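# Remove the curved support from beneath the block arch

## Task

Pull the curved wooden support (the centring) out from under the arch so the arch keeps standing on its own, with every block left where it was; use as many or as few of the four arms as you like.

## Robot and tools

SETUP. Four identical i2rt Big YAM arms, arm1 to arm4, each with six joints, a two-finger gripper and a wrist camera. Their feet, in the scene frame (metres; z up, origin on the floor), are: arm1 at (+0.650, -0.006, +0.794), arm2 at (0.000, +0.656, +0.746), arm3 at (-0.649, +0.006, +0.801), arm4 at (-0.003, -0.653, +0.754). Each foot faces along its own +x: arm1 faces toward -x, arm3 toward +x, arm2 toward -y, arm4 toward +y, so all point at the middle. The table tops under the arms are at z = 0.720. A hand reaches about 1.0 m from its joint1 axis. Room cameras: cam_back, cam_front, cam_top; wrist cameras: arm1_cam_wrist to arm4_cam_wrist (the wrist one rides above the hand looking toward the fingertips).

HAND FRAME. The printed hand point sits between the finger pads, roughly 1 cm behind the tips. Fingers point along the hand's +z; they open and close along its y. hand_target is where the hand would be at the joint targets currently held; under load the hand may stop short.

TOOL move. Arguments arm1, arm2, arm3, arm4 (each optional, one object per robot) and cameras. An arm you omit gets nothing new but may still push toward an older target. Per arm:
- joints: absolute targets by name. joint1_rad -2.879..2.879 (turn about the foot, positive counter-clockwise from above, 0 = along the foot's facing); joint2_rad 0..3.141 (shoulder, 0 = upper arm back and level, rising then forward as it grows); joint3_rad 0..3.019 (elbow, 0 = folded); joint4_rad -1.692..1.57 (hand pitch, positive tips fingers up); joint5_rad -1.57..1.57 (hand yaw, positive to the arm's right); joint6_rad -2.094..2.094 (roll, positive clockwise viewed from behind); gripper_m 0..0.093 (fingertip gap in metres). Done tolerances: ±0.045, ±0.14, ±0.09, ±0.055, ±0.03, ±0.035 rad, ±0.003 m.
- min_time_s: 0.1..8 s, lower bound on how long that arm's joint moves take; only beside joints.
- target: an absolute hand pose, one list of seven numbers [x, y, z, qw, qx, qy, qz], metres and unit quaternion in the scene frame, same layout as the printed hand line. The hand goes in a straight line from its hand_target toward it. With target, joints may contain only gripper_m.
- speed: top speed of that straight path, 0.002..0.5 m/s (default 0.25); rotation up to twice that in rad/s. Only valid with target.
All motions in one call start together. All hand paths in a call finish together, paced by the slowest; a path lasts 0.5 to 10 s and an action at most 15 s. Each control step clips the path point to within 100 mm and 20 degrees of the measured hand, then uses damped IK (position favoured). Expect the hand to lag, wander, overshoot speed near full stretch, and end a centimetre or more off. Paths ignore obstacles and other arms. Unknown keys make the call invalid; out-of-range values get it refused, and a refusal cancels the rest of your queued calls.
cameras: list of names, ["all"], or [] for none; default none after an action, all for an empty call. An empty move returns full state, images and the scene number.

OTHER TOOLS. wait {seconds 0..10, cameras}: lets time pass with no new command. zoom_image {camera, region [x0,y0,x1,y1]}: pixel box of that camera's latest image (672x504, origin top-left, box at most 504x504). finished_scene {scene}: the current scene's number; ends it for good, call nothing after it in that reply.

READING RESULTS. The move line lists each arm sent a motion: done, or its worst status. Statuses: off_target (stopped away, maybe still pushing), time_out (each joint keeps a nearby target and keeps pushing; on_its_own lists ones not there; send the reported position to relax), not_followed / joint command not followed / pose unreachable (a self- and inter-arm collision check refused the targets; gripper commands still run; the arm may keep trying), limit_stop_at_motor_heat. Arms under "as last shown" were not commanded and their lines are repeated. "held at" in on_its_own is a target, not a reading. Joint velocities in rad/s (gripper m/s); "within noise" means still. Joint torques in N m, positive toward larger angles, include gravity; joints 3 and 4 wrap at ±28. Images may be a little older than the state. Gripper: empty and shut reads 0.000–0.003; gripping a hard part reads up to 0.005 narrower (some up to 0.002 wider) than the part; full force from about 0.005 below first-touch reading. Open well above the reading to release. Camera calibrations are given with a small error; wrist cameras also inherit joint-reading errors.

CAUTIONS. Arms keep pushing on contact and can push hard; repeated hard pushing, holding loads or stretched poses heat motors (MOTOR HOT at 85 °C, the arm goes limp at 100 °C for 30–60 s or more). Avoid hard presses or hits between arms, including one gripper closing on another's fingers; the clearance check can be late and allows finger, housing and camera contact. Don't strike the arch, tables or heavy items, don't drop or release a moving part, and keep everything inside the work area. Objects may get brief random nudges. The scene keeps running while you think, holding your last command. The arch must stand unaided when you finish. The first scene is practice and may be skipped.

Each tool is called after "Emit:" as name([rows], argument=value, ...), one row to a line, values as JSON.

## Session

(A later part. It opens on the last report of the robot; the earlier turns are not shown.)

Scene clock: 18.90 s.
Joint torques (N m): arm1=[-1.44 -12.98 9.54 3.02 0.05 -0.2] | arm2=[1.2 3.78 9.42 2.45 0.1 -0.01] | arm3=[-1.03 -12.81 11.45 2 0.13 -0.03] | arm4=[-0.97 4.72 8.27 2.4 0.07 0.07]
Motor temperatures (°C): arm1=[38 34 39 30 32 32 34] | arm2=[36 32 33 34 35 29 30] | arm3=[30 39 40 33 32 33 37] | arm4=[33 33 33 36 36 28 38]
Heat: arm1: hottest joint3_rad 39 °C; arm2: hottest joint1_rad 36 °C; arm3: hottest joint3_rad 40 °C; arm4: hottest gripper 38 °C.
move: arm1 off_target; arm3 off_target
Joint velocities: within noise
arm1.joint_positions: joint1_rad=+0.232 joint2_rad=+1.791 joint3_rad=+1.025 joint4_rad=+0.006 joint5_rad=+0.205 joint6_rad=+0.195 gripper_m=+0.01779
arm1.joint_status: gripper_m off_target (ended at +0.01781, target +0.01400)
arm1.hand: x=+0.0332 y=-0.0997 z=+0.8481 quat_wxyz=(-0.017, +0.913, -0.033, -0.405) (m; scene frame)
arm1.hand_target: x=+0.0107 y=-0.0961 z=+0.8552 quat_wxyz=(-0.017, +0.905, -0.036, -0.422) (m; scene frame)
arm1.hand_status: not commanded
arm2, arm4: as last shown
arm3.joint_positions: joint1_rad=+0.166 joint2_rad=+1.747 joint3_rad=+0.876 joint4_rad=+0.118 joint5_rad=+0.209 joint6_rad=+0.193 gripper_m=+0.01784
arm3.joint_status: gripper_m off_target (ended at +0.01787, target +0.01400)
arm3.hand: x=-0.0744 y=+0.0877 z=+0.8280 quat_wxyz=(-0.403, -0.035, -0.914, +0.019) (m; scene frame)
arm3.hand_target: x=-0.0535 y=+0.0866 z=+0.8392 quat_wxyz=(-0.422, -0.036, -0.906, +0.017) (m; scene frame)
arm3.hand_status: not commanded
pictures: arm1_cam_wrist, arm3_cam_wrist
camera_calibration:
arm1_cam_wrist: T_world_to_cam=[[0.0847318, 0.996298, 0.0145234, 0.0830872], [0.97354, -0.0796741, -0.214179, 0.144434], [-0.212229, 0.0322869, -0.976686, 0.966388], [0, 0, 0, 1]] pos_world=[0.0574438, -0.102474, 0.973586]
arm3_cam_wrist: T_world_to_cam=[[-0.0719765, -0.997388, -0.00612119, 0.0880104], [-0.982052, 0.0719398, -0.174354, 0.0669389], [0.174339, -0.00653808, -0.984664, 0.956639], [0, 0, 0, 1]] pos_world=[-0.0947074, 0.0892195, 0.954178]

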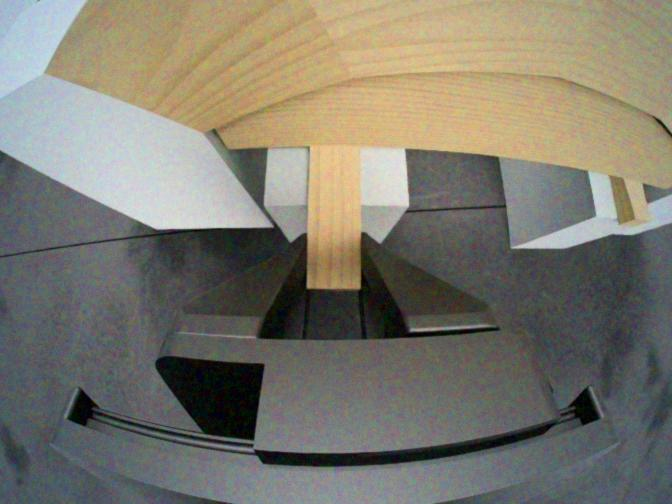

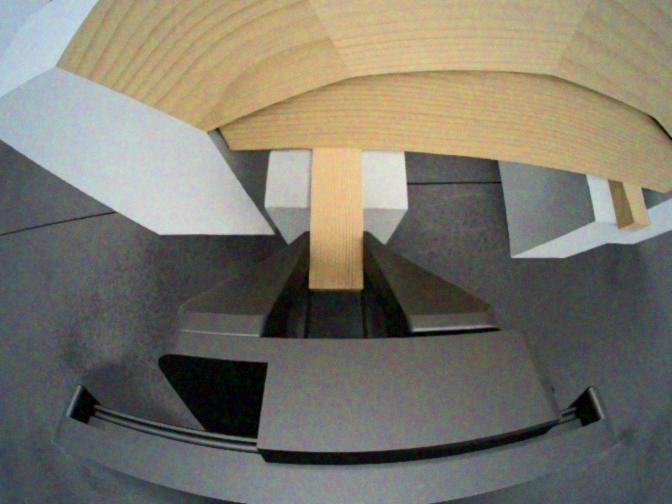

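Emit:
move(arm3={"target":[-0.1035,0.0906,0.8392,0.4223,0.0363,0.9056,-0.0169],"speed":0.05}, arm1={"target":[0.0607,-0.1001,0.8552,0.0169,-0.9056,0.0363,0.4223],"speed":0.05}, cameras=["arm1_cam_wrist","arm3_cam_wrist","cam_front"])

Scene clock: 20.87 s.
Joint torques (N m): arm1=[0.67 -15.68 4.96 3.07 0.24 -0.01] | arm2=[1.2 3.66 9.47 2.44 0.11 -0.03] | arm3=[0.56 -15.5 7.12 1.95 0.4 0.2] | arm4=[-0.85 4.42 8.27 2.14 0.09 0.08]
Motor temperatures (°C): arm1=[38 34 40 30 32 32 34] | arm2=[36 32 33 34 35 29 30] | arm3=[30 39 40 33 32 33 37] | arm4=[33 33 33 36 35 28 38]
Heat: arm1: hottest joint3_rad 40 °C; arm2: hottest joint1_rad 36 °C; arm3: hottest joint3_rad 40 °C; arm4: hottest gripper 38 °C.
move: arm1 off_target; arm3 off_target
Joint velocities: within noise
arm1.joint_positions: joint1_rad=+0.232 joint2_rad=+1.745 joint3_rad=+0.940 joint4_rad=+0.048 joint5_rad=+0.220 joint6_rad=+0.197 gripper_m=+0.01777
arm1.joint_status: not commanded
arm1.hand: x=+0.0591 y=-0.0915 z=+0.8448 quat_wxyz=(-0.024, +0.912, -0.037, -0.408) (m; scene frame)
arm1.hand_target: x=+0.0607 y=-0.1000 z=+0.8549 quat_wxyz=(-0.017, +0.906, -0.036, -0.422) (m; scene frame)
arm1.hand_status: off_target (0.014 m and 2.0 deg from the pose sent, 0.028 m and 2.2 deg at the start)
arm2, arm4: as last shown
arm3.joint_positions: joint1_rad=+0.178 joint2_rad=+1.696 joint3_rad=+0.780 joint4_rad=+0.162 joint5_rad=+0.226 joint6_rad=+0.194 gripper_m=+0.01783
arm3.joint_status: not commanded
arm3.hand: x=-0.1068 y=+0.0848 z=+0.8243 quat_wxyz=(-0.404, -0.033, -0.914, +0.024) (m; scene frame)
arm3.hand_target: x=-0.1035 y=+0.0906 z=+0.8390 quat_wxyz=(-0.422, -0.036, -0.906, +0.017) (m; scene frame)
arm3.hand_status: off_target (0.016 m and 2.5 deg from the pose sent, 0.031 m and 2.4 deg at the start)
pictures: arm1_cam_wrist, arm3_cam_wrist, cam_front
camera_calibration:
arm1_cam_wrist: T_world_to_cam=[[0.0973303, 0.994997, 0.0225548, 0.0650927], [0.971376, -0.0900368, -0.219824, 0.12319], [-0.216693, 0.0433047, -0.975279, 0.9684], [0, 0, 0, 1]] pos_world=[0.0838461, -0.0956117, 0.970072]
arm3_cam_wrist: T_world_to_cam=[[-0.0729748, -0.997323, 0.00456682, 0.073881], [-0.981723, 0.0710248, -0.176564, 0.036605], [0.175767, -0.0173681, -0.984279, 0.959451], [0, 0, 0, 1]] pos_world=[-0.127313, 0.0877472, 0.950493]

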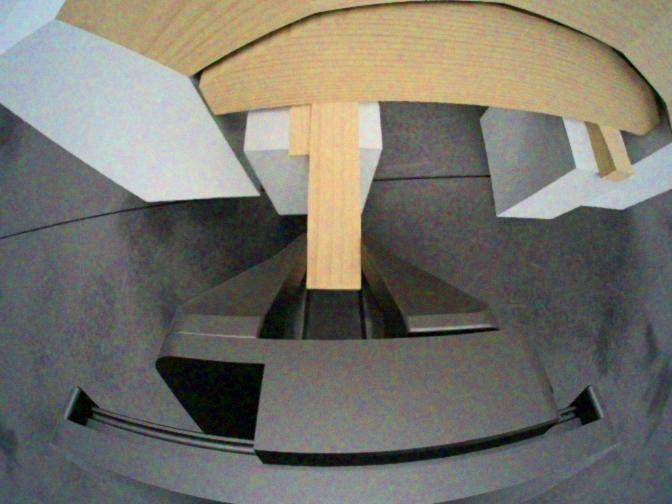

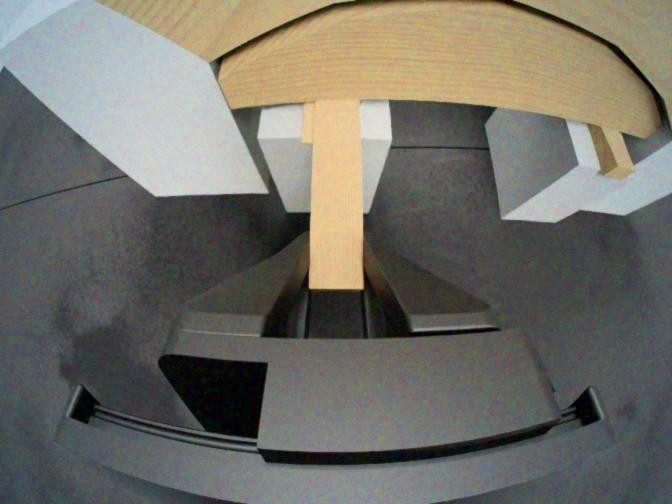

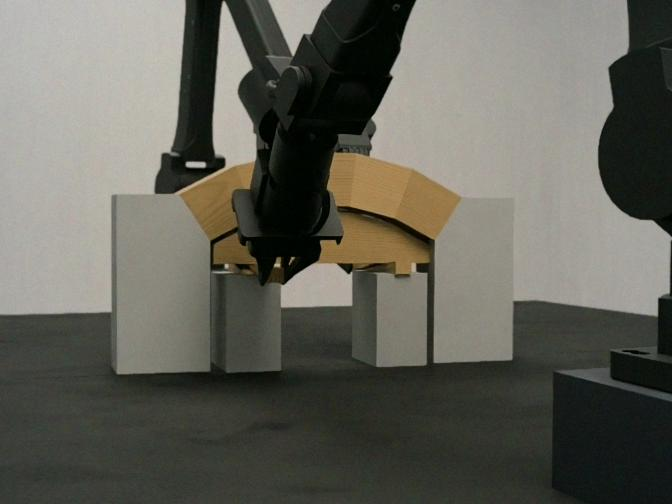

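Emit:
move(arm3={"target":[-0.1634,0.0936,0.8392,0.4223,0.0363,0.9056,-0.0169],"speed":0.05}, arm1={"target":[0.1205,-0.1069,0.8552,0.0169,-0.9056,0.0363,0.4223],"speed":0.05}, cameras=["arm1_cam_wrist","arm3_cam_wrist","cam_front"])

Scene clock: 23.10 s.
Joint torques (N m): arm1=[0.62 -13.45 4.72 3.03 0.25 0.02] | arm2=[1.2 3.6 9.48 2.5 0.09 -0.02] | arm3=[0.62 -12.86 6.74 1.91 0.43 0.23] | arm4=[-1.08 4.66 8.27 2.44 0.02 0.07]
Motor temperatures (°C): arm1=[37 34 40 31 32 31 34] | arm2=[36 32 33 34 35 29 30] | arm3=[30 40 40 33 32 32 37] | arm4=[33 33 34 36 35 28 38]
Heat: arm1: hottest joint3_rad 40 °C; arm2: hottest joint1_rad 36 °C; arm3: hottest joint2_rad 40 °C; arm4: hottest gripper 38 °C.
move: arm1 off_target; arm3 off_target
Joint velocities: within noise
arm1.joint_positions: joint1_rad=+0.280 joint2_rad=+1.625 joint3_rad=+0.778 joint4_rad=+0.086 joint5_rad=+0.256 joint6_rad=+0.228 gripper_m=+0.01777
arm1.joint_status: not commanded
arm1.hand: x=+0.1183 y=-0.0994 z=+0.8469 quat_wxyz=(-0.025, +0.911, -0.036, -0.409) (m; scene frame)
arm1.hand_target: x=+0.1205 y=-0.1068 z=+0.8549 quat_wxyz=(-0.017, +0.906, -0.036, -0.422) (m; scene frame)
arm1.hand_status: off_target (0.011 m and 1.9 deg from the pose sent, 0.064 m and 2.0 deg at the start)
arm2.joint_positions: joint1_rad=-0.491 joint2_rad=+0.571 joint3_rad=+1.396 joint4_rad=-1.145 joint5_rad=+0.158 joint6_rad=+0.378 gripper_m=+0.09396
arm2.joint_status: not commanded
arm2.hand: x=-0.1424 y=+0.4717 z=+1.3418 quat_wxyz=(-0.330, -0.780, -0.216, +0.486) (m; scene frame)
arm2.hand_target: x=-0.1404 y=+0.4751 z=+1.3501 quat_wxyz=(-0.336, -0.774, -0.213, +0.492) (m; scene frame)
arm2.hand_status: not commanded
arm3.joint_positions: joint1_rad=+0.222 joint2_rad=+1.576 joint3_rad=+0.620 joint4_rad=+0.197 joint5_rad=+0.260 joint6_rad=+0.224 gripper_m=+0.01783
arm3.joint_status: not commanded
arm3.hand: x=-0.1663 y=+0.0880 z=+0.8267 quat_wxyz=(-0.405, -0.033, -0.913, +0.025) (m; scene frame)
arm3.hand_target: x=-0.1634 y=+0.0935 z=+0.8390 quat_wxyz=(-0.422, -0.036, -0.906, +0.017) (m; scene frame)
arm3.hand_status: off_target (0.014 m and 2.4 deg from the pose sent, 0.059 m and 2.5 deg at the start)
arm4.joint_positions: joint1_rad=-0.377 joint2_rad=+0.615 joint3_rad=+1.493 joint4_rad=-1.274 joint5_rad=+0.157 joint6_rad=-0.616 gripper_m=+0.09396
arm4.joint_status: not commanded
arm4.hand: x=+0.0978 y=-0.4603 z=+1.3602 quat_wxyz=(-0.554, +0.623, -0.545, -0.090) (m; scene frame)
arm4.hand_target: x=+0.0963 y=-0.4637 z=+1.3683 quat_wxyz=(-0.562, +0.618, -0.542, -0.093) (m; scene frame)
arm4.hand_status: not commanded
pictures: arm1_cam_wrist, arm3_cam_wrist, cam_front
camera_calibration:
arm1_cam_wrist: T_world_to_cam=[[0.0958093, 0.995092, 0.0247669, 0.0654833], [0.970873, -0.0879303, -0.222876, 0.0682685], [-0.219604, 0.0453991, -0.974532, 0.983623], [0, 0, 0, 1]] pos_world=[0.143454, -0.103815, 0.972166]
arm3_cam_wrist: T_world_to_cam=[[-0.0734096, -0.997284, 0.00593647, 0.0715112], [-0.981274, 0.0711656, -0.178988, -0.0195803], [0.17808, -0.0189648, -0.983833, 0.972347], [0, 0, 0, 1]] pos_world=[-0.187119, 0.0911508, 0.952698]

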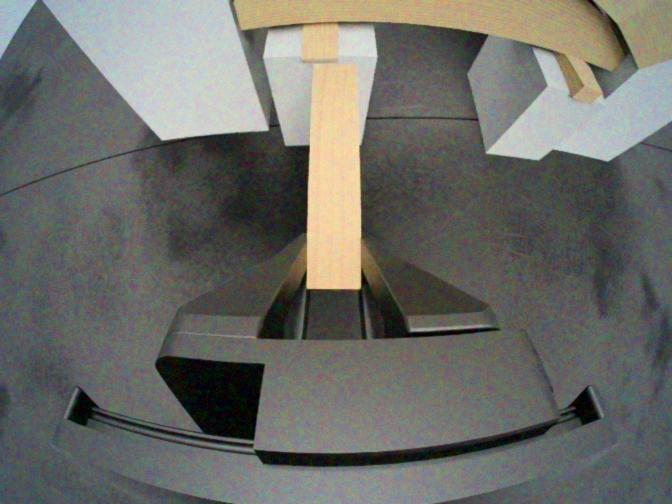

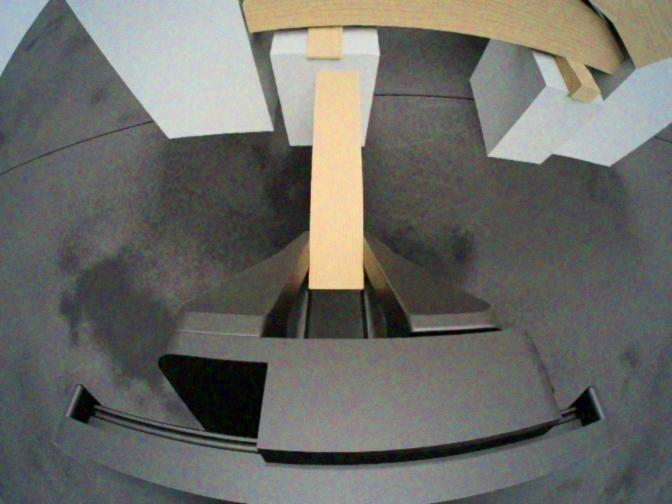

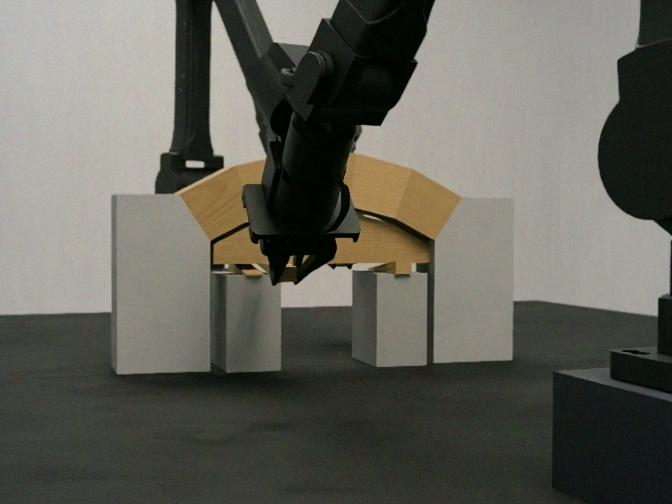

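Emit:
move(arm3={"target":[-0.27,0.27,0.795,0.4223,0.0363,0.9056,-0.0169],"speed":0.2}, arm1={"target":[0.27,-0.27,0.81,0.0169,-0.9056,0.0363,0.4223],"speed":0.2}, cameras=["arm1_cam_wrist","arm3_cam_wrist","cam_front","cam_back","cam_top"])

Emit:
zoom_image(camera="cam_front", region=[190, 140, 480, 380])

Emit:
zoom_image(camera="cam_back", region=[120, 130, 460, 400])

Scene clock: 25.83 s.
Joint torques (N m): arm1=[0.44 -8.35 5.2 0.92 0.51 0.06] | arm2=[0.91 3.78 9.54 2.48 0.1 -0.02] | arm3=[0.03 -9.58 9.02 0.4 0.72 0.17] | arm4=[-1.03 4.37 8.25 2.36 0.08 0.05]
Motor temperatures (°C): arm1=[37 34 39 30 32 31 34] | arm2=[36 32 33 34 35 29 30] | arm3=[30 40 40 33 32 32 38] | arm4=[33 33 34 36 35 28 38]
Heat: arm1: hottest joint3_rad 39 °C; arm2: hottest joint1_rad 36 °C; arm3: hottest joint2_rad 40 °C; arm4: hottest gripper 38 °C.
move: arm1 off_target; arm3 off_target
Joint velocities: within noise
arm1.joint_positions: joint1_rad=+0.848 joint2_rad=+1.601 joint3_rad=+0.647 joint4_rad=+0.046 joint5_rad=+0.642 joint6_rad=+0.691 gripper_m=+0.01777
arm1.joint_status: not commanded
arm1.hand: x=+0.2656 y=-0.2676 z=+0.8207 quat_wxyz=(-0.009, +0.901, -0.041, -0.431) (m; scene frame)
arm1.hand_target: x=+0.2701 y=-0.2697 z=+0.8103 quat_wxyz=(-0.017, +0.905, -0.036, -0.423) (m; scene frame)
arm1.hand_status: off_target (0.012 m and 1.6 deg from the pose sent, 0.231 m and 1.9 deg at the start)
arm2, arm4: as last shown
arm3.joint_positions: joint1_rad=+0.800 joint2_rad=+1.664 joint3_rad=+0.603 joint4_rad=+0.118 joint5_rad=+0.654 joint6_rad=+0.691 gripper_m=+0.01783
arm3.joint_status: not commanded
arm3.hand: x=-0.2789 y=+0.2586 z=+0.7928 quat_wxyz=(-0.419, -0.031, -0.907, +0.021) (m; scene frame)
arm3.hand_target: x=-0.2704 y=+0.2698 z=+0.7953 quat_wxyz=(-0.422, -0.036, -0.906, +0.017) (m; scene frame)
arm3.hand_status: off_target (0.015 m and 0.9 deg from the pose sent, 0.212 m and 2.4 deg at the start)
pictures: arm1_cam_wrist, arm3_cam_wrist, cam_back, cam_front, cam_top
camera_calibration:
arm1_cam_wrist: T_world_to_cam=[[0.0928629, 0.995617, -0.0111097, 0.249676], [0.958733, -0.0924229, -0.268866, -0.0555962], [-0.268715, 0.0143165, -0.963113, 0.993424], [0, 0, 0, 1]] pos_world=[0.297064, -0.267943, 0.944606]
arm3_cam_wrist: T_world_to_cam=[[-0.066658, -0.997776, -0.000643752, 0.240821], [-0.975716, 0.0653191, -0.209075, -0.121315], [0.208652, -0.0133084, -0.977899, 0.964663], [0, 0, 0, 1]] pos_world=[-0.303596, 0.261048, 0.918134]

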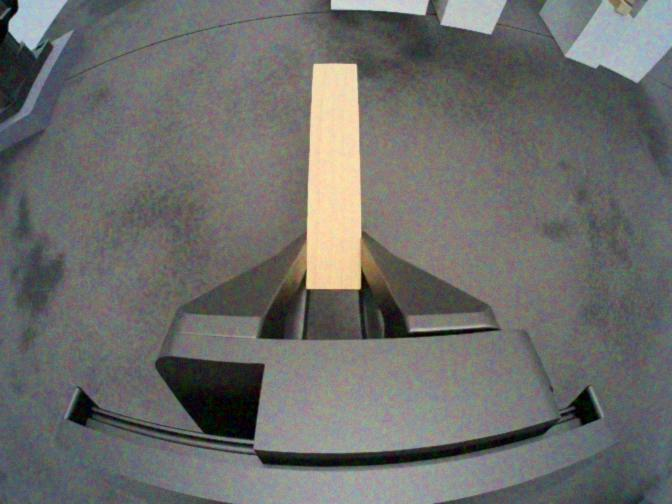

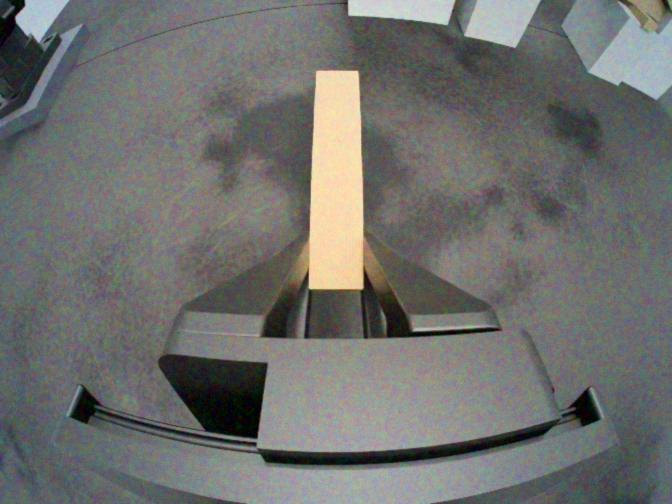

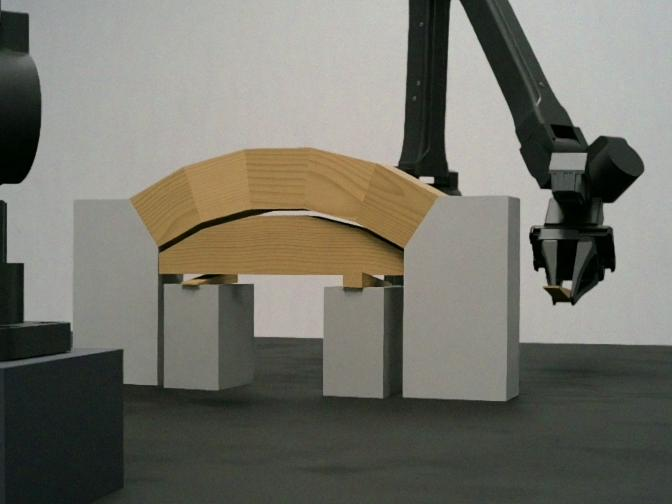

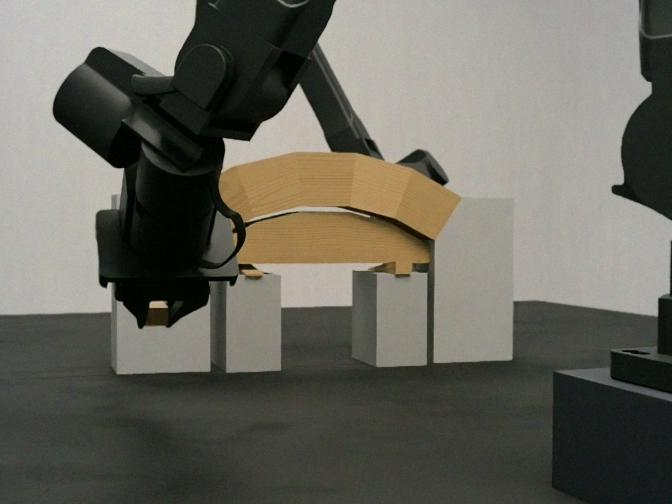

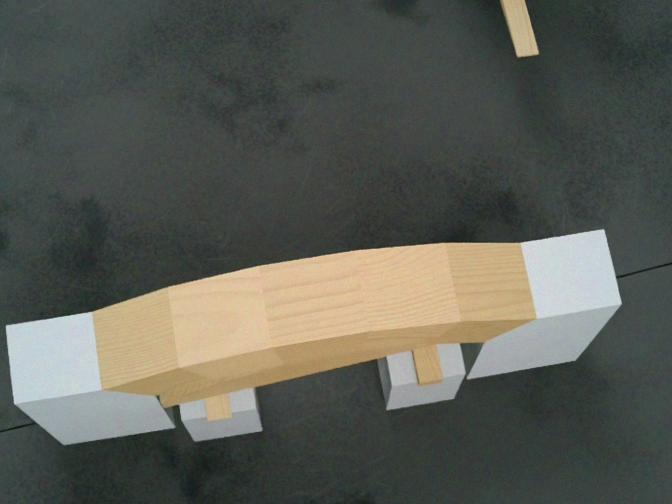

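Scaled by 1.738 from the camera's 672x504 image, which has a finer 960x720 frame.

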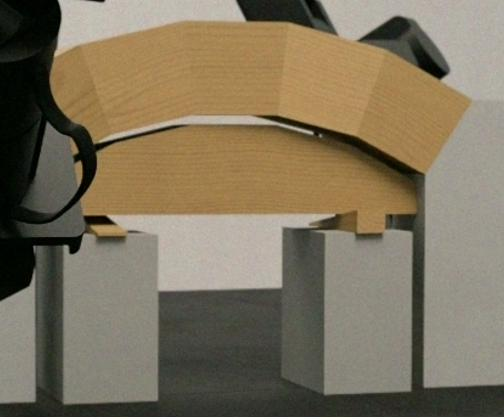

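Scaled by 1.482 from the camera's 672x504 image, which has a finer 960x720 frame.

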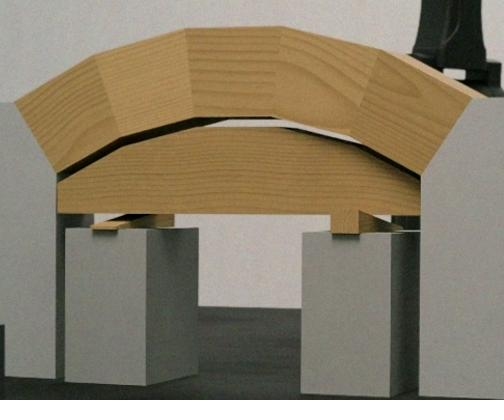

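Emit:
move(arm3={"target":[-0.27,0.27,0.741,0.4067,0.035,0.9127,-0.0163],"speed":0.1}, arm1={"target":[0.27,-0.27,0.747,0.0163,-0.9127,0.035,0.4067],"speed":0.1}, cameras=["arm1_cam_wrist","arm3_cam_wrist","cam_front","cam_back"])

Emit:
zoom_image(camera="cam_back", region=[400, 200, 672, 420])

Emit:
zoom_image(camera="cam_front", region=[40, 220, 312, 420])

Scene clock: 29.07 s.
Joint torques (N m): arm1=[-0.21 -9.41 3.67 2.47 0.28 0.03] | arm2=[1.08 3.9 9.46 2.39 0.12 -0.02] | arm3=[-0.44 -10.64 7.06 1.48 0.43 0.19] | arm4=[-1.26 4.66 8.25 2.22 0.06 0.09]
Motor temperatures (°C): arm1=[37 34 39 30 32 31 34] | arm2=[36 32 34 34 35 29 30] | arm3=[30 40 40 33 32 32 38] | arm4=[33 33 34 36 35 28 37]
Heat: arm1: hottest joint3_rad 39 °C; arm2: hottest joint1_rad 36 °C; arm3: hottest joint2_rad 40 °C; arm4: hottest gripper 37 °C.
move: arm1 done; arm3 off_target
Joint velocities: within noise
arm1.joint_positions: joint1_rad=+0.848 joint2_rad=+1.787 joint3_rad=+0.647 joint4_rad=+0.171 joint5_rad=+0.621 joint6_rad=+0.701 gripper_m=+0.01777
arm1.joint_status: not commanded
arm1.hand: x=+0.2693 y=-0.2672 z=+0.7544 quat_wxyz=(-0.020, +0.912, -0.033, -0.407) (m; scene frame)
arm1.hand_target: x=+0.2701 y=-0.2699 z=+0.7472 quat_wxyz=(-0.016, +0.913, -0.035, -0.407) (m; scene frame)
arm1.hand_status: done (0.008 m and 0.5 deg from the pose sent, 0.074 m and 3.3 deg at the start)
arm2, arm4: as last shown
arm3.joint_positions: joint1_rad=+0.800 joint2_rad=+1.825 joint3_rad=+0.615 joint4_rad=+0.218 joint5_rad=+0.632 joint6_rad=+0.699 gripper_m=+0.01783
arm3.joint_status: not commanded
arm3.hand: x=-0.2820 y=+0.2598 z=+0.7398 quat_wxyz=(-0.399, -0.024, -0.916, +0.029) (m; scene frame)
arm3.hand_target: x=-0.2704 y=+0.2697 z=+0.7414 quat_wxyz=(-0.407, -0.035, -0.913, +0.016) (m; scene frame)
arm3.hand_status: off_target (0.016 m and 2.2 deg from the pose sent, 0.054 m and 1.7 deg at the start)
pictures: arm1_cam_wrist, arm3_cam_wrist, cam_back, cam_front
camera_calibration:
arm1_cam_wrist: T_world_to_cam=[[0.0871069, 0.996017, 0.0190529, 0.227143], [0.972413, -0.0808571, -0.218805, -0.115222], [-0.216393, 0.0375867, -0.975583, 0.932074], [0, 0, 0, 1]] pos_world=[0.293952, -0.270588, 0.879776]
arm3_cam_wrist: T_world_to_cam=[[-0.0590511, -0.998044, 0.0205123, 0.228247], [-0.984637, 0.0548507, -0.165778, -0.167358], [0.164328, -0.0299865, -0.98595, 0.911323], [0, 0, 0, 1]] pos_world=[-0.301065, 0.264308, 0.866093]

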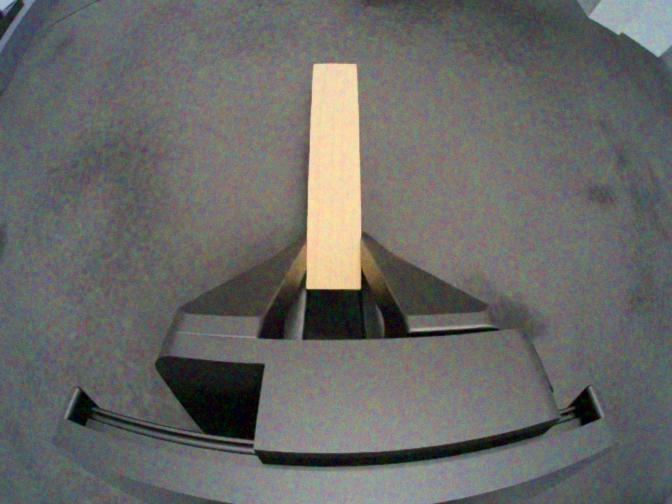

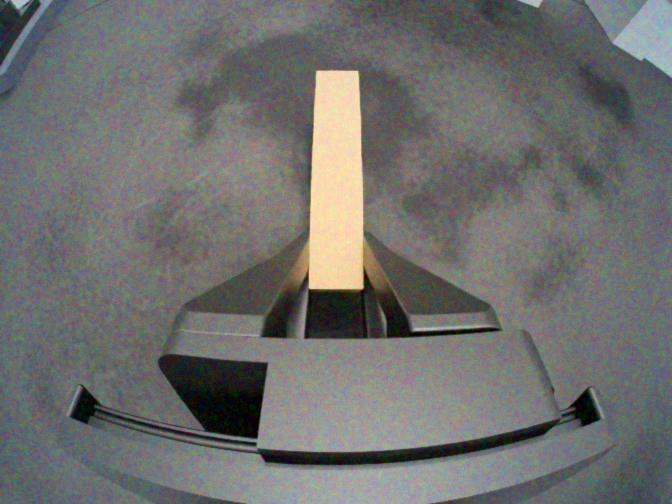

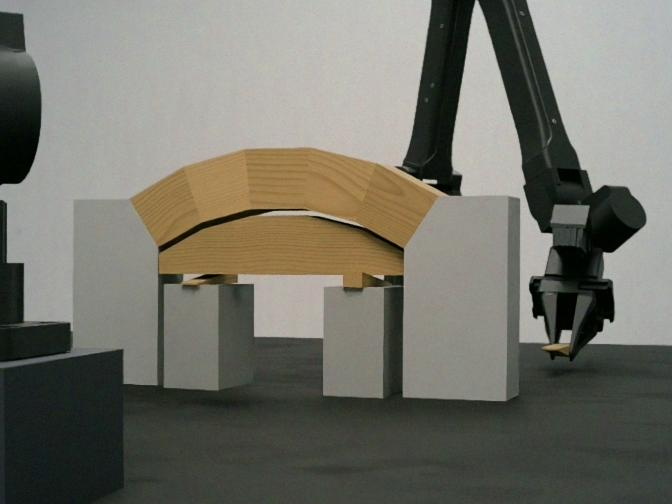

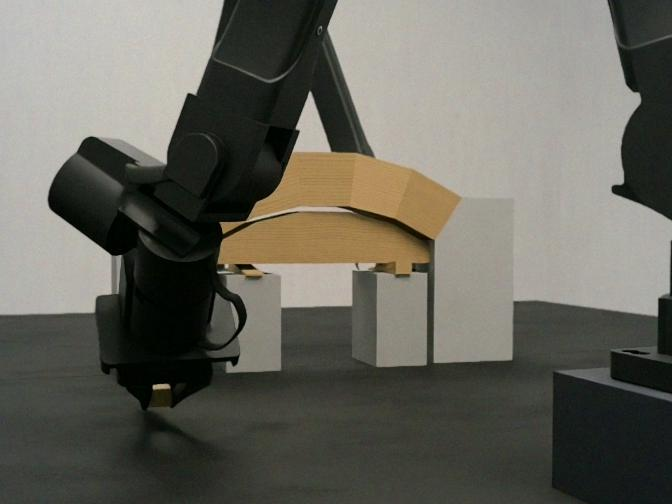

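Scaled by 1.853 from the camera's 672x504 image, which has a finer 960x720 frame.

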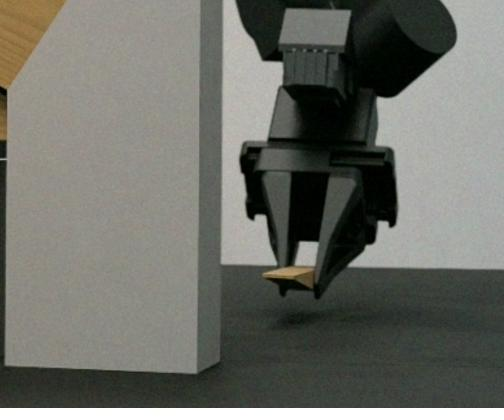

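Scaled by 1.853 from the camera's 672x504 image, which has a finer 960x720 frame.

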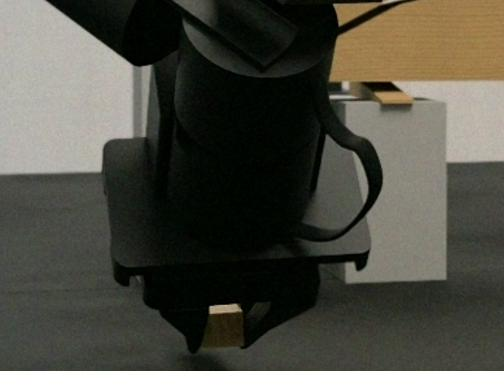

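Emit:
move(arm3={"target":[-0.27,0.27,0.730,0.4067,0.035,0.9127,-0.0163],"speed":0.05}, arm1={"target":[0.27,-0.27,0.741,0.0163,-0.9127,0.035,0.4067],"speed":0.05}, cameras=["cam_front","cam_back"])

Emit:
zoom_image(camera="cam_back", region=[400, 200, 672, 420])

Scene clock: 30.47 s.
Joint torques (N m): arm1=[-0.03 -9.47 3.56 2.45 0.29 0.02] | arm2=[1.38 3.96 9.52 2.41 0.1 -0.03] | arm3=[-0.62 -10.64 6.67 1.63 0.43 0.19] | arm4=[-1.2 4.66 8.36 2.32 0.05 0.09]
Motor temperatures (°C): arm1=[37 34 39 30 32 31 34] | arm2=[36 32 34 34 35 29 30] | arm3=[30 40 40 33 32 32 38] | arm4=[33 33 34 36 35 28 37]
Heat: arm1: hottest joint3_rad 39 °C; arm2: hottest joint1_rad 36 °C; arm3: hottest joint2_rad 40 °C; arm4: hottest gripper 37 °C.
move: arm1 done; arm3 off_target
Joint velocities: within noise
arm1.joint_positions: joint1_rad=+0.848 joint2_rad=+1.804 joint3_rad=+0.647 joint4_rad=+0.191 joint5_rad=+0.621 joint6_rad=+0.701 gripper_m=+0.01777
arm1.joint_status: not commanded
arm1.hand: x=+0.2689 y=-0.2676 z=+0.7496 quat_wxyz=(-0.019, +0.912, -0.034, -0.408) (m; scene frame)
arm1.hand_target: x=+0.2701 y=-0.2699 z=+0.7412 quat_wxyz=(-0.016, +0.913, -0.035, -0.407) (m; scene frame)
arm1.hand_status: done (0.009 m and 0.4 deg from the pose sent, 0.014 m and 0.5 deg at the start)
arm2, arm4: as last shown
arm3.joint_positions: joint1_rad=+0.800 joint2_rad=+1.860 joint3_rad=+0.618 joint4_rad=+0.253 joint5_rad=+0.632 joint6_rad=+0.699 gripper_m=+0.01783
arm3.joint_status: not commanded
arm3.hand: x=-0.2812 y=+0.2607 z=+0.7301 quat_wxyz=(-0.400, -0.024, -0.916, +0.027) (m; scene frame)
arm3.hand_target: x=-0.2705 y=+0.2697 z=+0.7304 quat_wxyz=(-0.407, -0.035, -0.913, +0.016) (m; scene frame)
arm3.hand_status: off_target (0.015 m and 2.0 deg from the pose sent, 0.019 m and 2.1 deg at the start)
pictures: cam_back, cam_front

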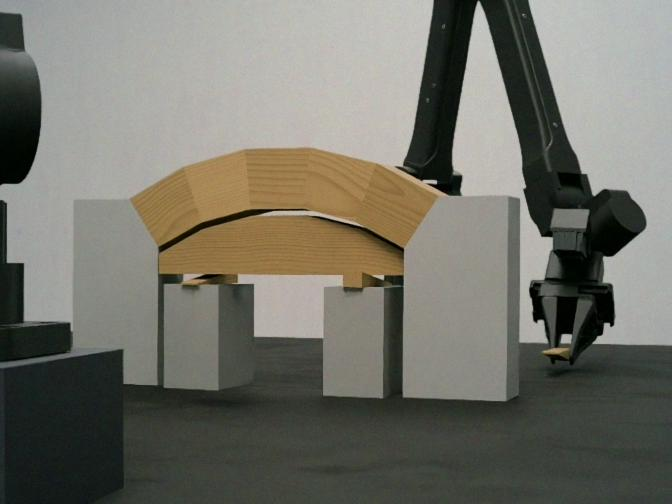

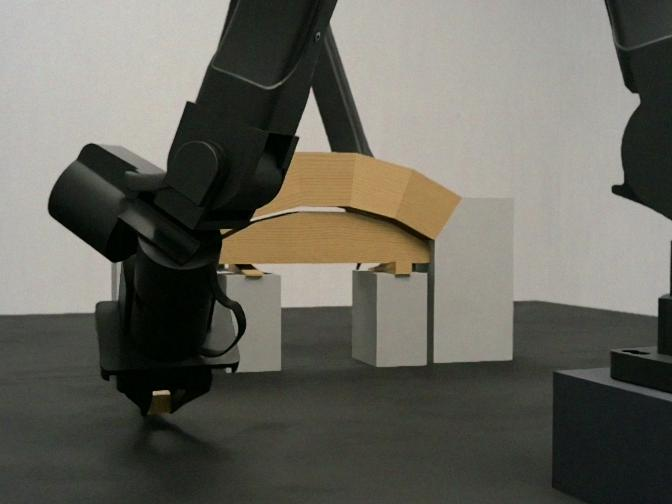

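Scaled by 1.853 from the camera's 672x504 image, which has a finer 960x720 frame.

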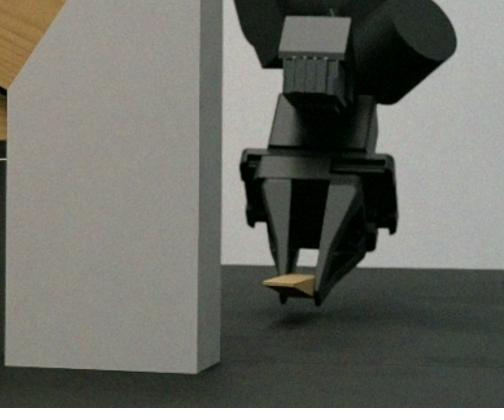

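Emit:
move(arm3={"target":[-0.27,0.27,0.724,0.4067,0.035,0.9127,-0.0163],"speed":0.05}, arm1={"target":[0.27,-0.27,0.736,0.0163,-0.9127,0.035,0.4067],"speed":0.05})

Emit:
move(arm3={"joints":{"gripper_m":0.05}}, arm1={"joints":{"gripper_m":0.05}}, cameras=["arm1_cam_wrist","arm3_cam_wrist"])

Scene clock: 34.90 s.
Joint torques (N m): arm1=[-0.03 -9.58 3.47 2.41 0.29 0.02] | arm2=[1.32 3.9 9.5 2.44 0.1 -0.02] | arm3=[-0.5 -9.99 6.32 1.32 0.43 0.19] | arm4=[-1.32 4.48 8.16 2.26 0.06 0.08]
Motor temperatures (°C): arm1=[37 35 39 30 32 31 35] | arm2=[36 32 34 33 35 29 30] | arm3=[30 40 40 33 32 32 38] | arm4=[33 33 34 36 35 28 37]
Heat: arm1: hottest joint3_rad 39 °C; arm2: hottest joint1_rad 36 °C; arm3: hottest joint2_rad 40 °C; arm4: hottest gripper 37 °C.
move: arm1 done; arm3 off_target
Joint velocities: within noise
arm1.joint_positions: joint1_rad=+0.848 joint2_rad=+1.820 joint3_rad=+0.647 joint4_rad=+0.206 joint5_rad=+0.621 joint6_rad=+0.701 gripper_m=+0.01777
arm1.joint_status: not commanded
arm1.hand: x=+0.2689 y=-0.2675 z=+0.7446 quat_wxyz=(-0.019, +0.912, -0.034, -0.408) (m; scene frame)
arm1.hand_target: x=+0.2701 y=-0.2699 z=+0.7362 quat_wxyz=(-0.016, +0.913, -0.035, -0.407) (m; scene frame)
arm1.hand_status: done (0.009 m and 0.4 deg from the pose sent, 0.014 m and 0.4 deg at the start)
arm2, arm4: as last shown
arm3.joint_positions: joint1_rad=+0.800 joint2_rad=+1.873 joint3_rad=+0.624 joint4_rad=+0.276 joint5_rad=+0.632 joint6_rad=+0.699 gripper_m=+0.01783
arm3.joint_status: not commanded
arm3.hand: x=-0.2784 y=+0.2639 z=+0.7285 quat_wxyz=(-0.404, -0.027, -0.914, +0.022) (m; scene frame)
arm3.hand_target: x=-0.2703 y=+0.2699 z=+0.7243 quat_wxyz=(-0.407, -0.035, -0.913, +0.016) (m; scene frame)
arm3.hand_status: off_target (0.011 m and 1.2 deg from the pose sent, 0.016 m and 2.0 deg at the start)
pictures: none

Scene clock: 35.53 s.
Joint torques (N m): arm1=[-0.15 -9.52 3.49 2.45 0.3 0.01] | arm2=[1.14 3.84 9.48 2.47 0.1 -0.02] | arm3=[-0.44 -10.17 6.28 1.31 0.42 0.18] | arm4=[-1.08 4.31 8.31 2.43 0.08 0.05]
Motor temperatures (°C): arm1=[37 35 39 30 32 31 34] | arm2=[36 32 34 33 35 29 30] | arm3=[30 40 40 33 32 32 38] | arm4=[33 33 34 36 35 28 37]
Heat: arm1: hottest joint3_rad 39 °C; arm2: hottest joint1_rad 36 °C; arm3: hottest joint2_rad 40 °C; arm4: hottest gripper 37 °C.
move: arm1 done; arm3 done
Joint velocities: within noise
arm1.joint_positions: joint1_rad=+0.848 joint2_rad=+1.820 joint3_rad=+0.647 joint4_rad=+0.207 joint5_rad=+0.621 joint6_rad=+0.701 gripper_m=+0.04982
arm1.joint_status: all done
arm1.hand: x=+0.2688 y=-0.2676 z=+0.7447 quat_wxyz=(-0.019, +0.912, -0.034, -0.408) (m; scene frame)
arm1.hand_target: x=+0.2701 y=-0.2699 z=+0.7363 quat_wxyz=(-0.016, +0.913, -0.035, -0.407) (m; scene frame)
arm1.hand_status: not commanded
arm2, arm4: as last shown
arm3.joint_positions: joint1_rad=+0.800 joint2_rad=+1.873 joint3_rad=+0.624 joint4_rad=+0.276 joint5_rad=+0.632 joint6_rad=+0.701 gripper_m=+0.04984
arm3.joint_status: all done
arm3.hand: x=-0.2784 y=+0.2639 z=+0.7284 quat_wxyz=(-0.404, -0.027, -0.914, +0.022) (m; scene frame)
arm3.hand_target: x=-0.2703 y=+0.2699 z=+0.7242 quat_wxyz=(-0.407, -0.035, -0.913, +0.016) (m; scene frame)
arm3.hand_status: not commanded
pictures: arm1_cam_wrist, arm3_cam_wrist
camera_calibration:
arm1_cam_wrist: T_world_to_cam=[[0.0871588, 0.996056, 0.0166264, 0.229645], [0.97196, -0.0813678, -0.220618, -0.115599], [-0.218394, 0.035389, -0.975219, 0.92225], [0, 0, 0, 1]] pos_world=[0.293756, -0.270783, 0.870074]
arm3_cam_wrist: T_world_to_cam=[[-0.0603655, -0.998165, 0.00480528, 0.244026], [-0.982537, 0.0585701, -0.17661, -0.158367], [0.176004, -0.0153825, -0.984269, 0.897859], [0, 0, 0, 1]] pos_world=[-0.298898, 0.266665, 0.854593]

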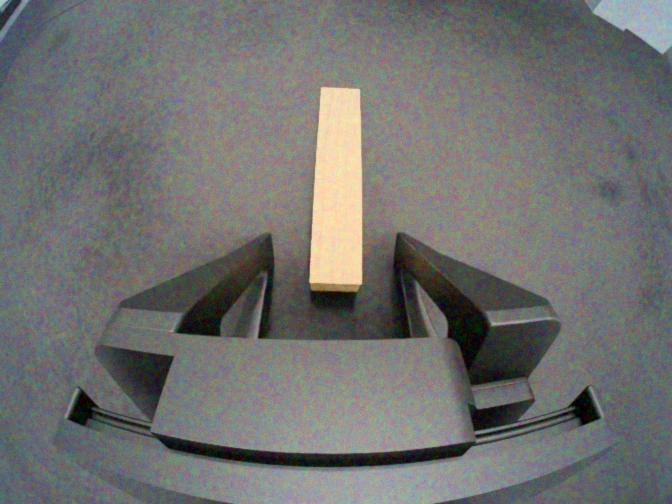

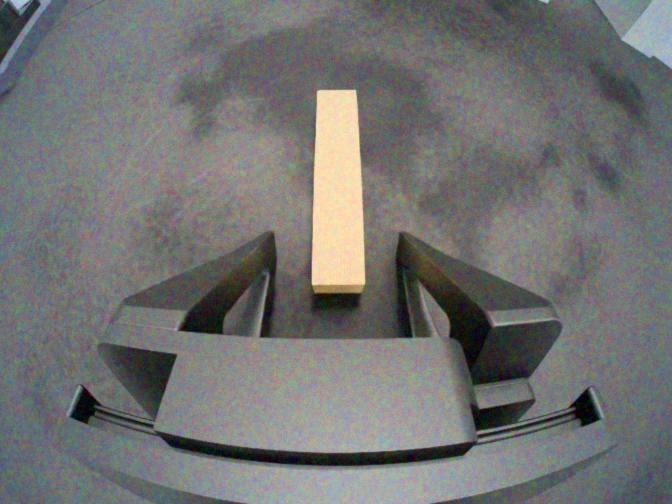

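Emit:
move(arm3={"target":[-0.30,0.272,0.83,0.4067,0.035,0.9127,-0.0163],"speed":0.2}, arm1={"target":[0.30,-0.272,0.84,0.0163,-0.9127,0.035,0.4067],"speed":0.2})

Emit:
move(arm3={"target":[-0.155,-0.072,0.92,0.3824,0.0370,0.9232,-0.0153],"speed":0.25,"joints":{"gripper_m":0.038}}, arm1={"target":[0.105,0.068,0.935,0.0153,-0.9232,0.0370,0.3824],"speed":0.25,"joints":{"gripper_m":0.038}}, cameras=["arm1_cam_wrist","arm3_cam_wrist","cam_front","cam_back"])

Scene clock: 38.43 s.
Joint torques (N m): arm1=[0.85 -9.7 5.74 0.79 0.53 0.04] | arm2=[1.14 3.84 9.44 2.48 0.1 -0.01] | arm3=[0.38 -11.46 7.49 0.36 0.73 0.17] | arm4=[-1.14 4.54 8.2 2.37 0.05 0.08]
Motor temperatures (°C): arm1=[37 35 39 30 32 31 34] | arm2=[36 32 34 33 35 29 30] | arm3=[30 40 40 33 32 32 38] | arm4=[33 33 34 36 35 28 37]
Heat: arm1: hottest joint3_rad 39 °C; arm2: hottest joint1_rad 36 °C; arm3: hottest joint2_rad 40 °C; arm4: hottest gripper 37 °C.
move: arm1 done; arm3 done
Joint velocities: within noise
arm1.joint_positions: joint1_rad=+0.901 joint2_rad=+1.504 joint3_rad=+0.639 joint4_rad=-0.143 joint5_rad=+0.650 joint6_rad=+0.766 gripper_m=+0.04991
arm1.joint_status: not commanded
arm1.hand: x=+0.2969 y=-0.2658 z=+0.8360 quat_wxyz=(-0.020, +0.913, -0.037, -0.406) (m; scene frame)
arm1.hand_target: x=+0.3000 y=-0.2720 z=+0.8399 quat_wxyz=(-0.016, +0.913, -0.035, -0.407) (m; scene frame)
arm1.hand_status: done (0.008 m and 0.5 deg from the pose sent, 0.100 m and 0.4 deg at the start)
arm2, arm4: as last shown
arm3.joint_positions: joint1_rad=+0.851 joint2_rad=+1.547 joint3_rad=+0.624 joint4_rad=-0.089 joint5_rad=+0.663 joint6_rad=+0.768 gripper_m=+0.04994
arm3.joint_status: not commanded
arm3.hand: x=-0.2993 y=+0.2668 z=+0.8234 quat_wxyz=(-0.403, -0.033, -0.914, +0.023) (m; scene frame)
arm3.hand_target: x=-0.2999 y=+0.2720 z=+0.8300 quat_wxyz=(-0.407, -0.035, -0.913, +0.016) (m; scene frame)
arm3.hand_status: done (0.008 m and 0.9 deg from the pose sent, 0.104 m and 1.1 deg at the start)
pictures: none

Scene clock: 41.00 s.
Joint torques (N m): arm1=[-0.97 -8.59 10.77 1.22 -0.15 -0.22] | arm2=[1.2 3.78 9.52 2.47 0.1 -0.03] | arm3=[-0.79 -8.18 14 0.61 -0.02 -0.05] | arm4=[-1.44 4.78 8.2 2.28 0.07 0.1]
Motor temperatures (°C): arm1=[37 35 39 30 32 31 34] | arm2=[36 32 34 33 35 29 30] | arm3=[30 40 40 33 32 32 38] | arm4=[33 33 34 36 35 28 37]
Heat: arm1: hottest joint3_rad 39 °C; arm2: hottest joint1_rad 36 °C; arm3: hottest joint2_rad 40 °C; arm4: hottest gripper 37 °C.
move: arm1 off_target; arm3 off_target
Joint velocities: within noise
arm1.joint_positions: joint1_rad=-0.123 joint2_rad=+1.442 joint3_rad=+0.863 joint4_rad=-0.225 joint5_rad=-0.056 joint6_rad=-0.036 gripper_m=+0.03811
arm1.joint_status: all done
arm1.hand: x=+0.1230 y=+0.0622 z=+0.9247 quat_wxyz=(-0.013, +0.925, -0.040, -0.377) (m; scene frame)
arm1.hand_target: x=+0.1060 y=+0.0679 z=+0.9352 quat_wxyz=(-0.015, +0.923, -0.037, -0.383) (m; scene frame)
arm1.hand_status: off_target (0.022 m and 0.8 deg from the pose sent, 0.397 m and 3.0 deg at the start)
arm2, arm4: as last shown
arm3.joint_positions: joint1_rad=-0.220 joint2_rad=+1.344 joint3_rad=+0.699 joint4_rad=-0.162 joint5_rad=-0.077 joint6_rad=-0.057 gripper_m=+0.03809
arm3.joint_status: all done
arm3.hand: x=-0.1747 y=-0.0673 z=+0.9041 quat_wxyz=(-0.370, -0.042, -0.928, +0.012) (m; scene frame)
arm3.hand_target: x=-0.1562 y=-0.0719 z=+0.9205 quat_wxyz=(-0.383, -0.037, -0.923, +0.015) (m; scene frame)
arm3.hand_status: off_target (0.026 m and 1.6 deg from the pose sent, 0.381 m and 2.8 deg at the start)
pictures: arm1_cam_wrist, arm3_cam_wrist, cam_back, cam_front
camera_calibration:
arm1_cam_wrist: T_world_to_cam=[[0.0928694, 0.995672, 0.00360107, -0.0778358], [0.983905, -0.0912161, -0.153658, 0.0298088], [-0.152664, 0.0178132, -0.988118, 1.05921], [0, 0, 0, 1]] pos_world=[0.139603, 0.06135, 1.05149]
arm3_cam_wrist: T_world_to_cam=[[-0.0807035, -0.996502, -0.0217002, -0.0606471], [-0.991174, 0.0825312, -0.103744, -0.0718522], [0.105172, 0.0131361, -0.994367, 1.04611], [0, 0, 0, 1]] pos_world=[-0.186134, -0.0682468, 1.03145]

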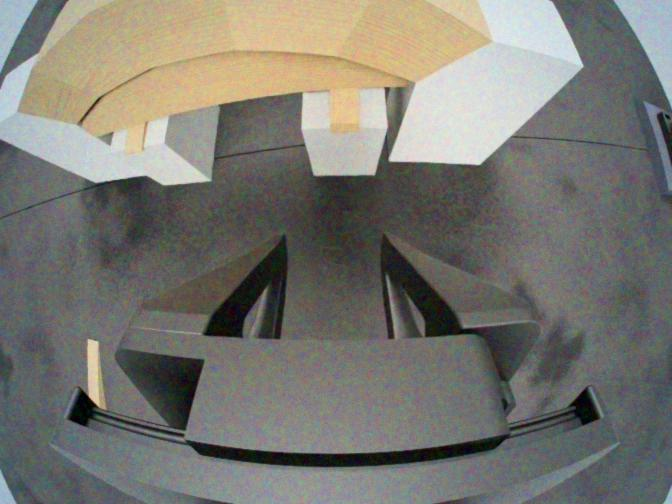

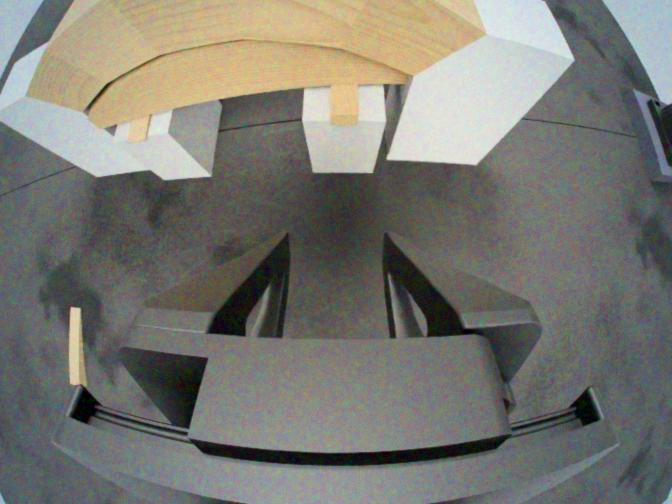

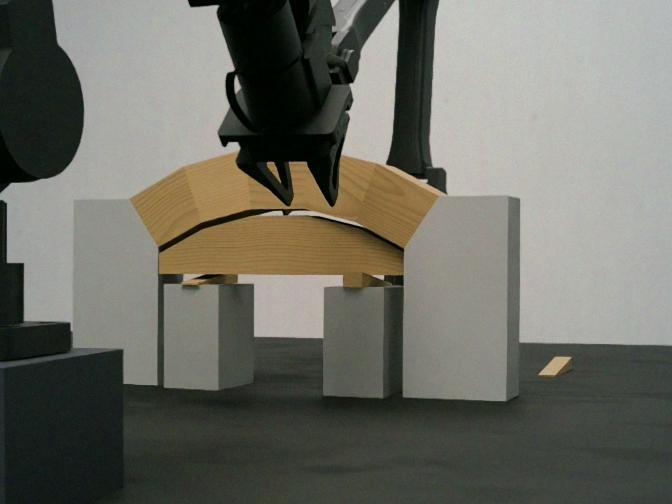

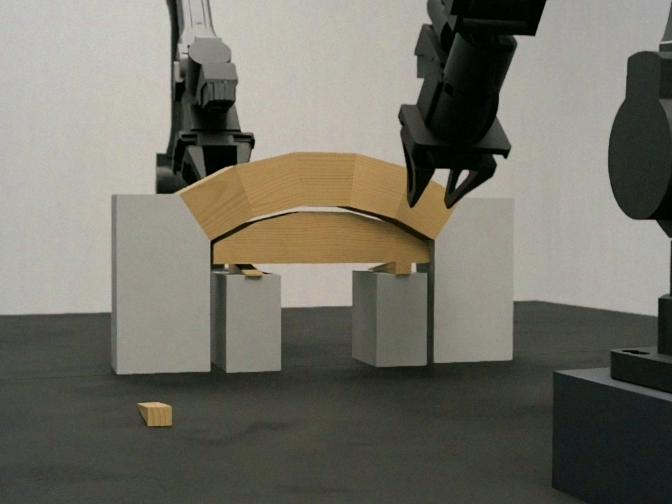

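Emit:
zoom_image(camera="arm3_cam_wrist", region=[290, 70, 410, 190])

Emit:
zoom_image(camera="arm1_cam_wrist", region=[290, 70, 410, 190])

Scaled by 4.200 from the camera's 672x504 image, which has a finer 960x720 frame.

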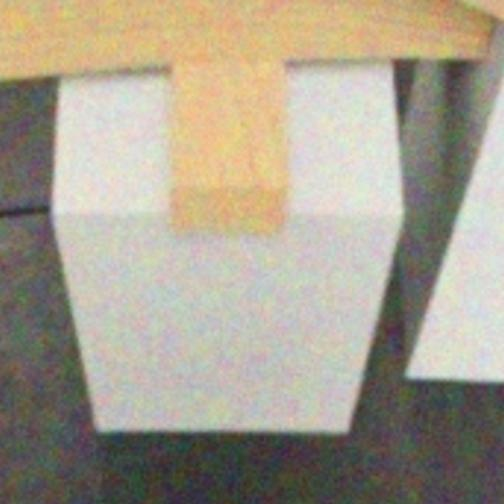

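Scaled by 4.200 from the camera's 672x504 image, which has a finer 960x720 frame.

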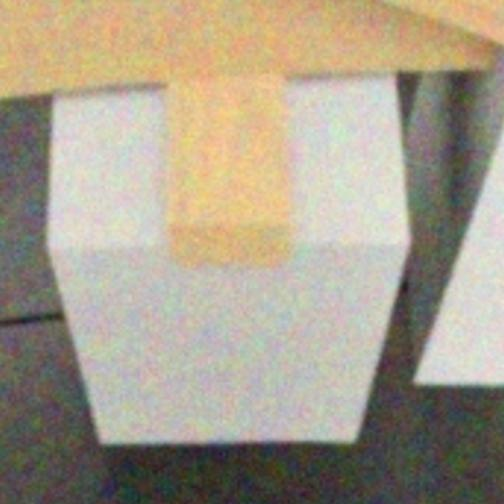

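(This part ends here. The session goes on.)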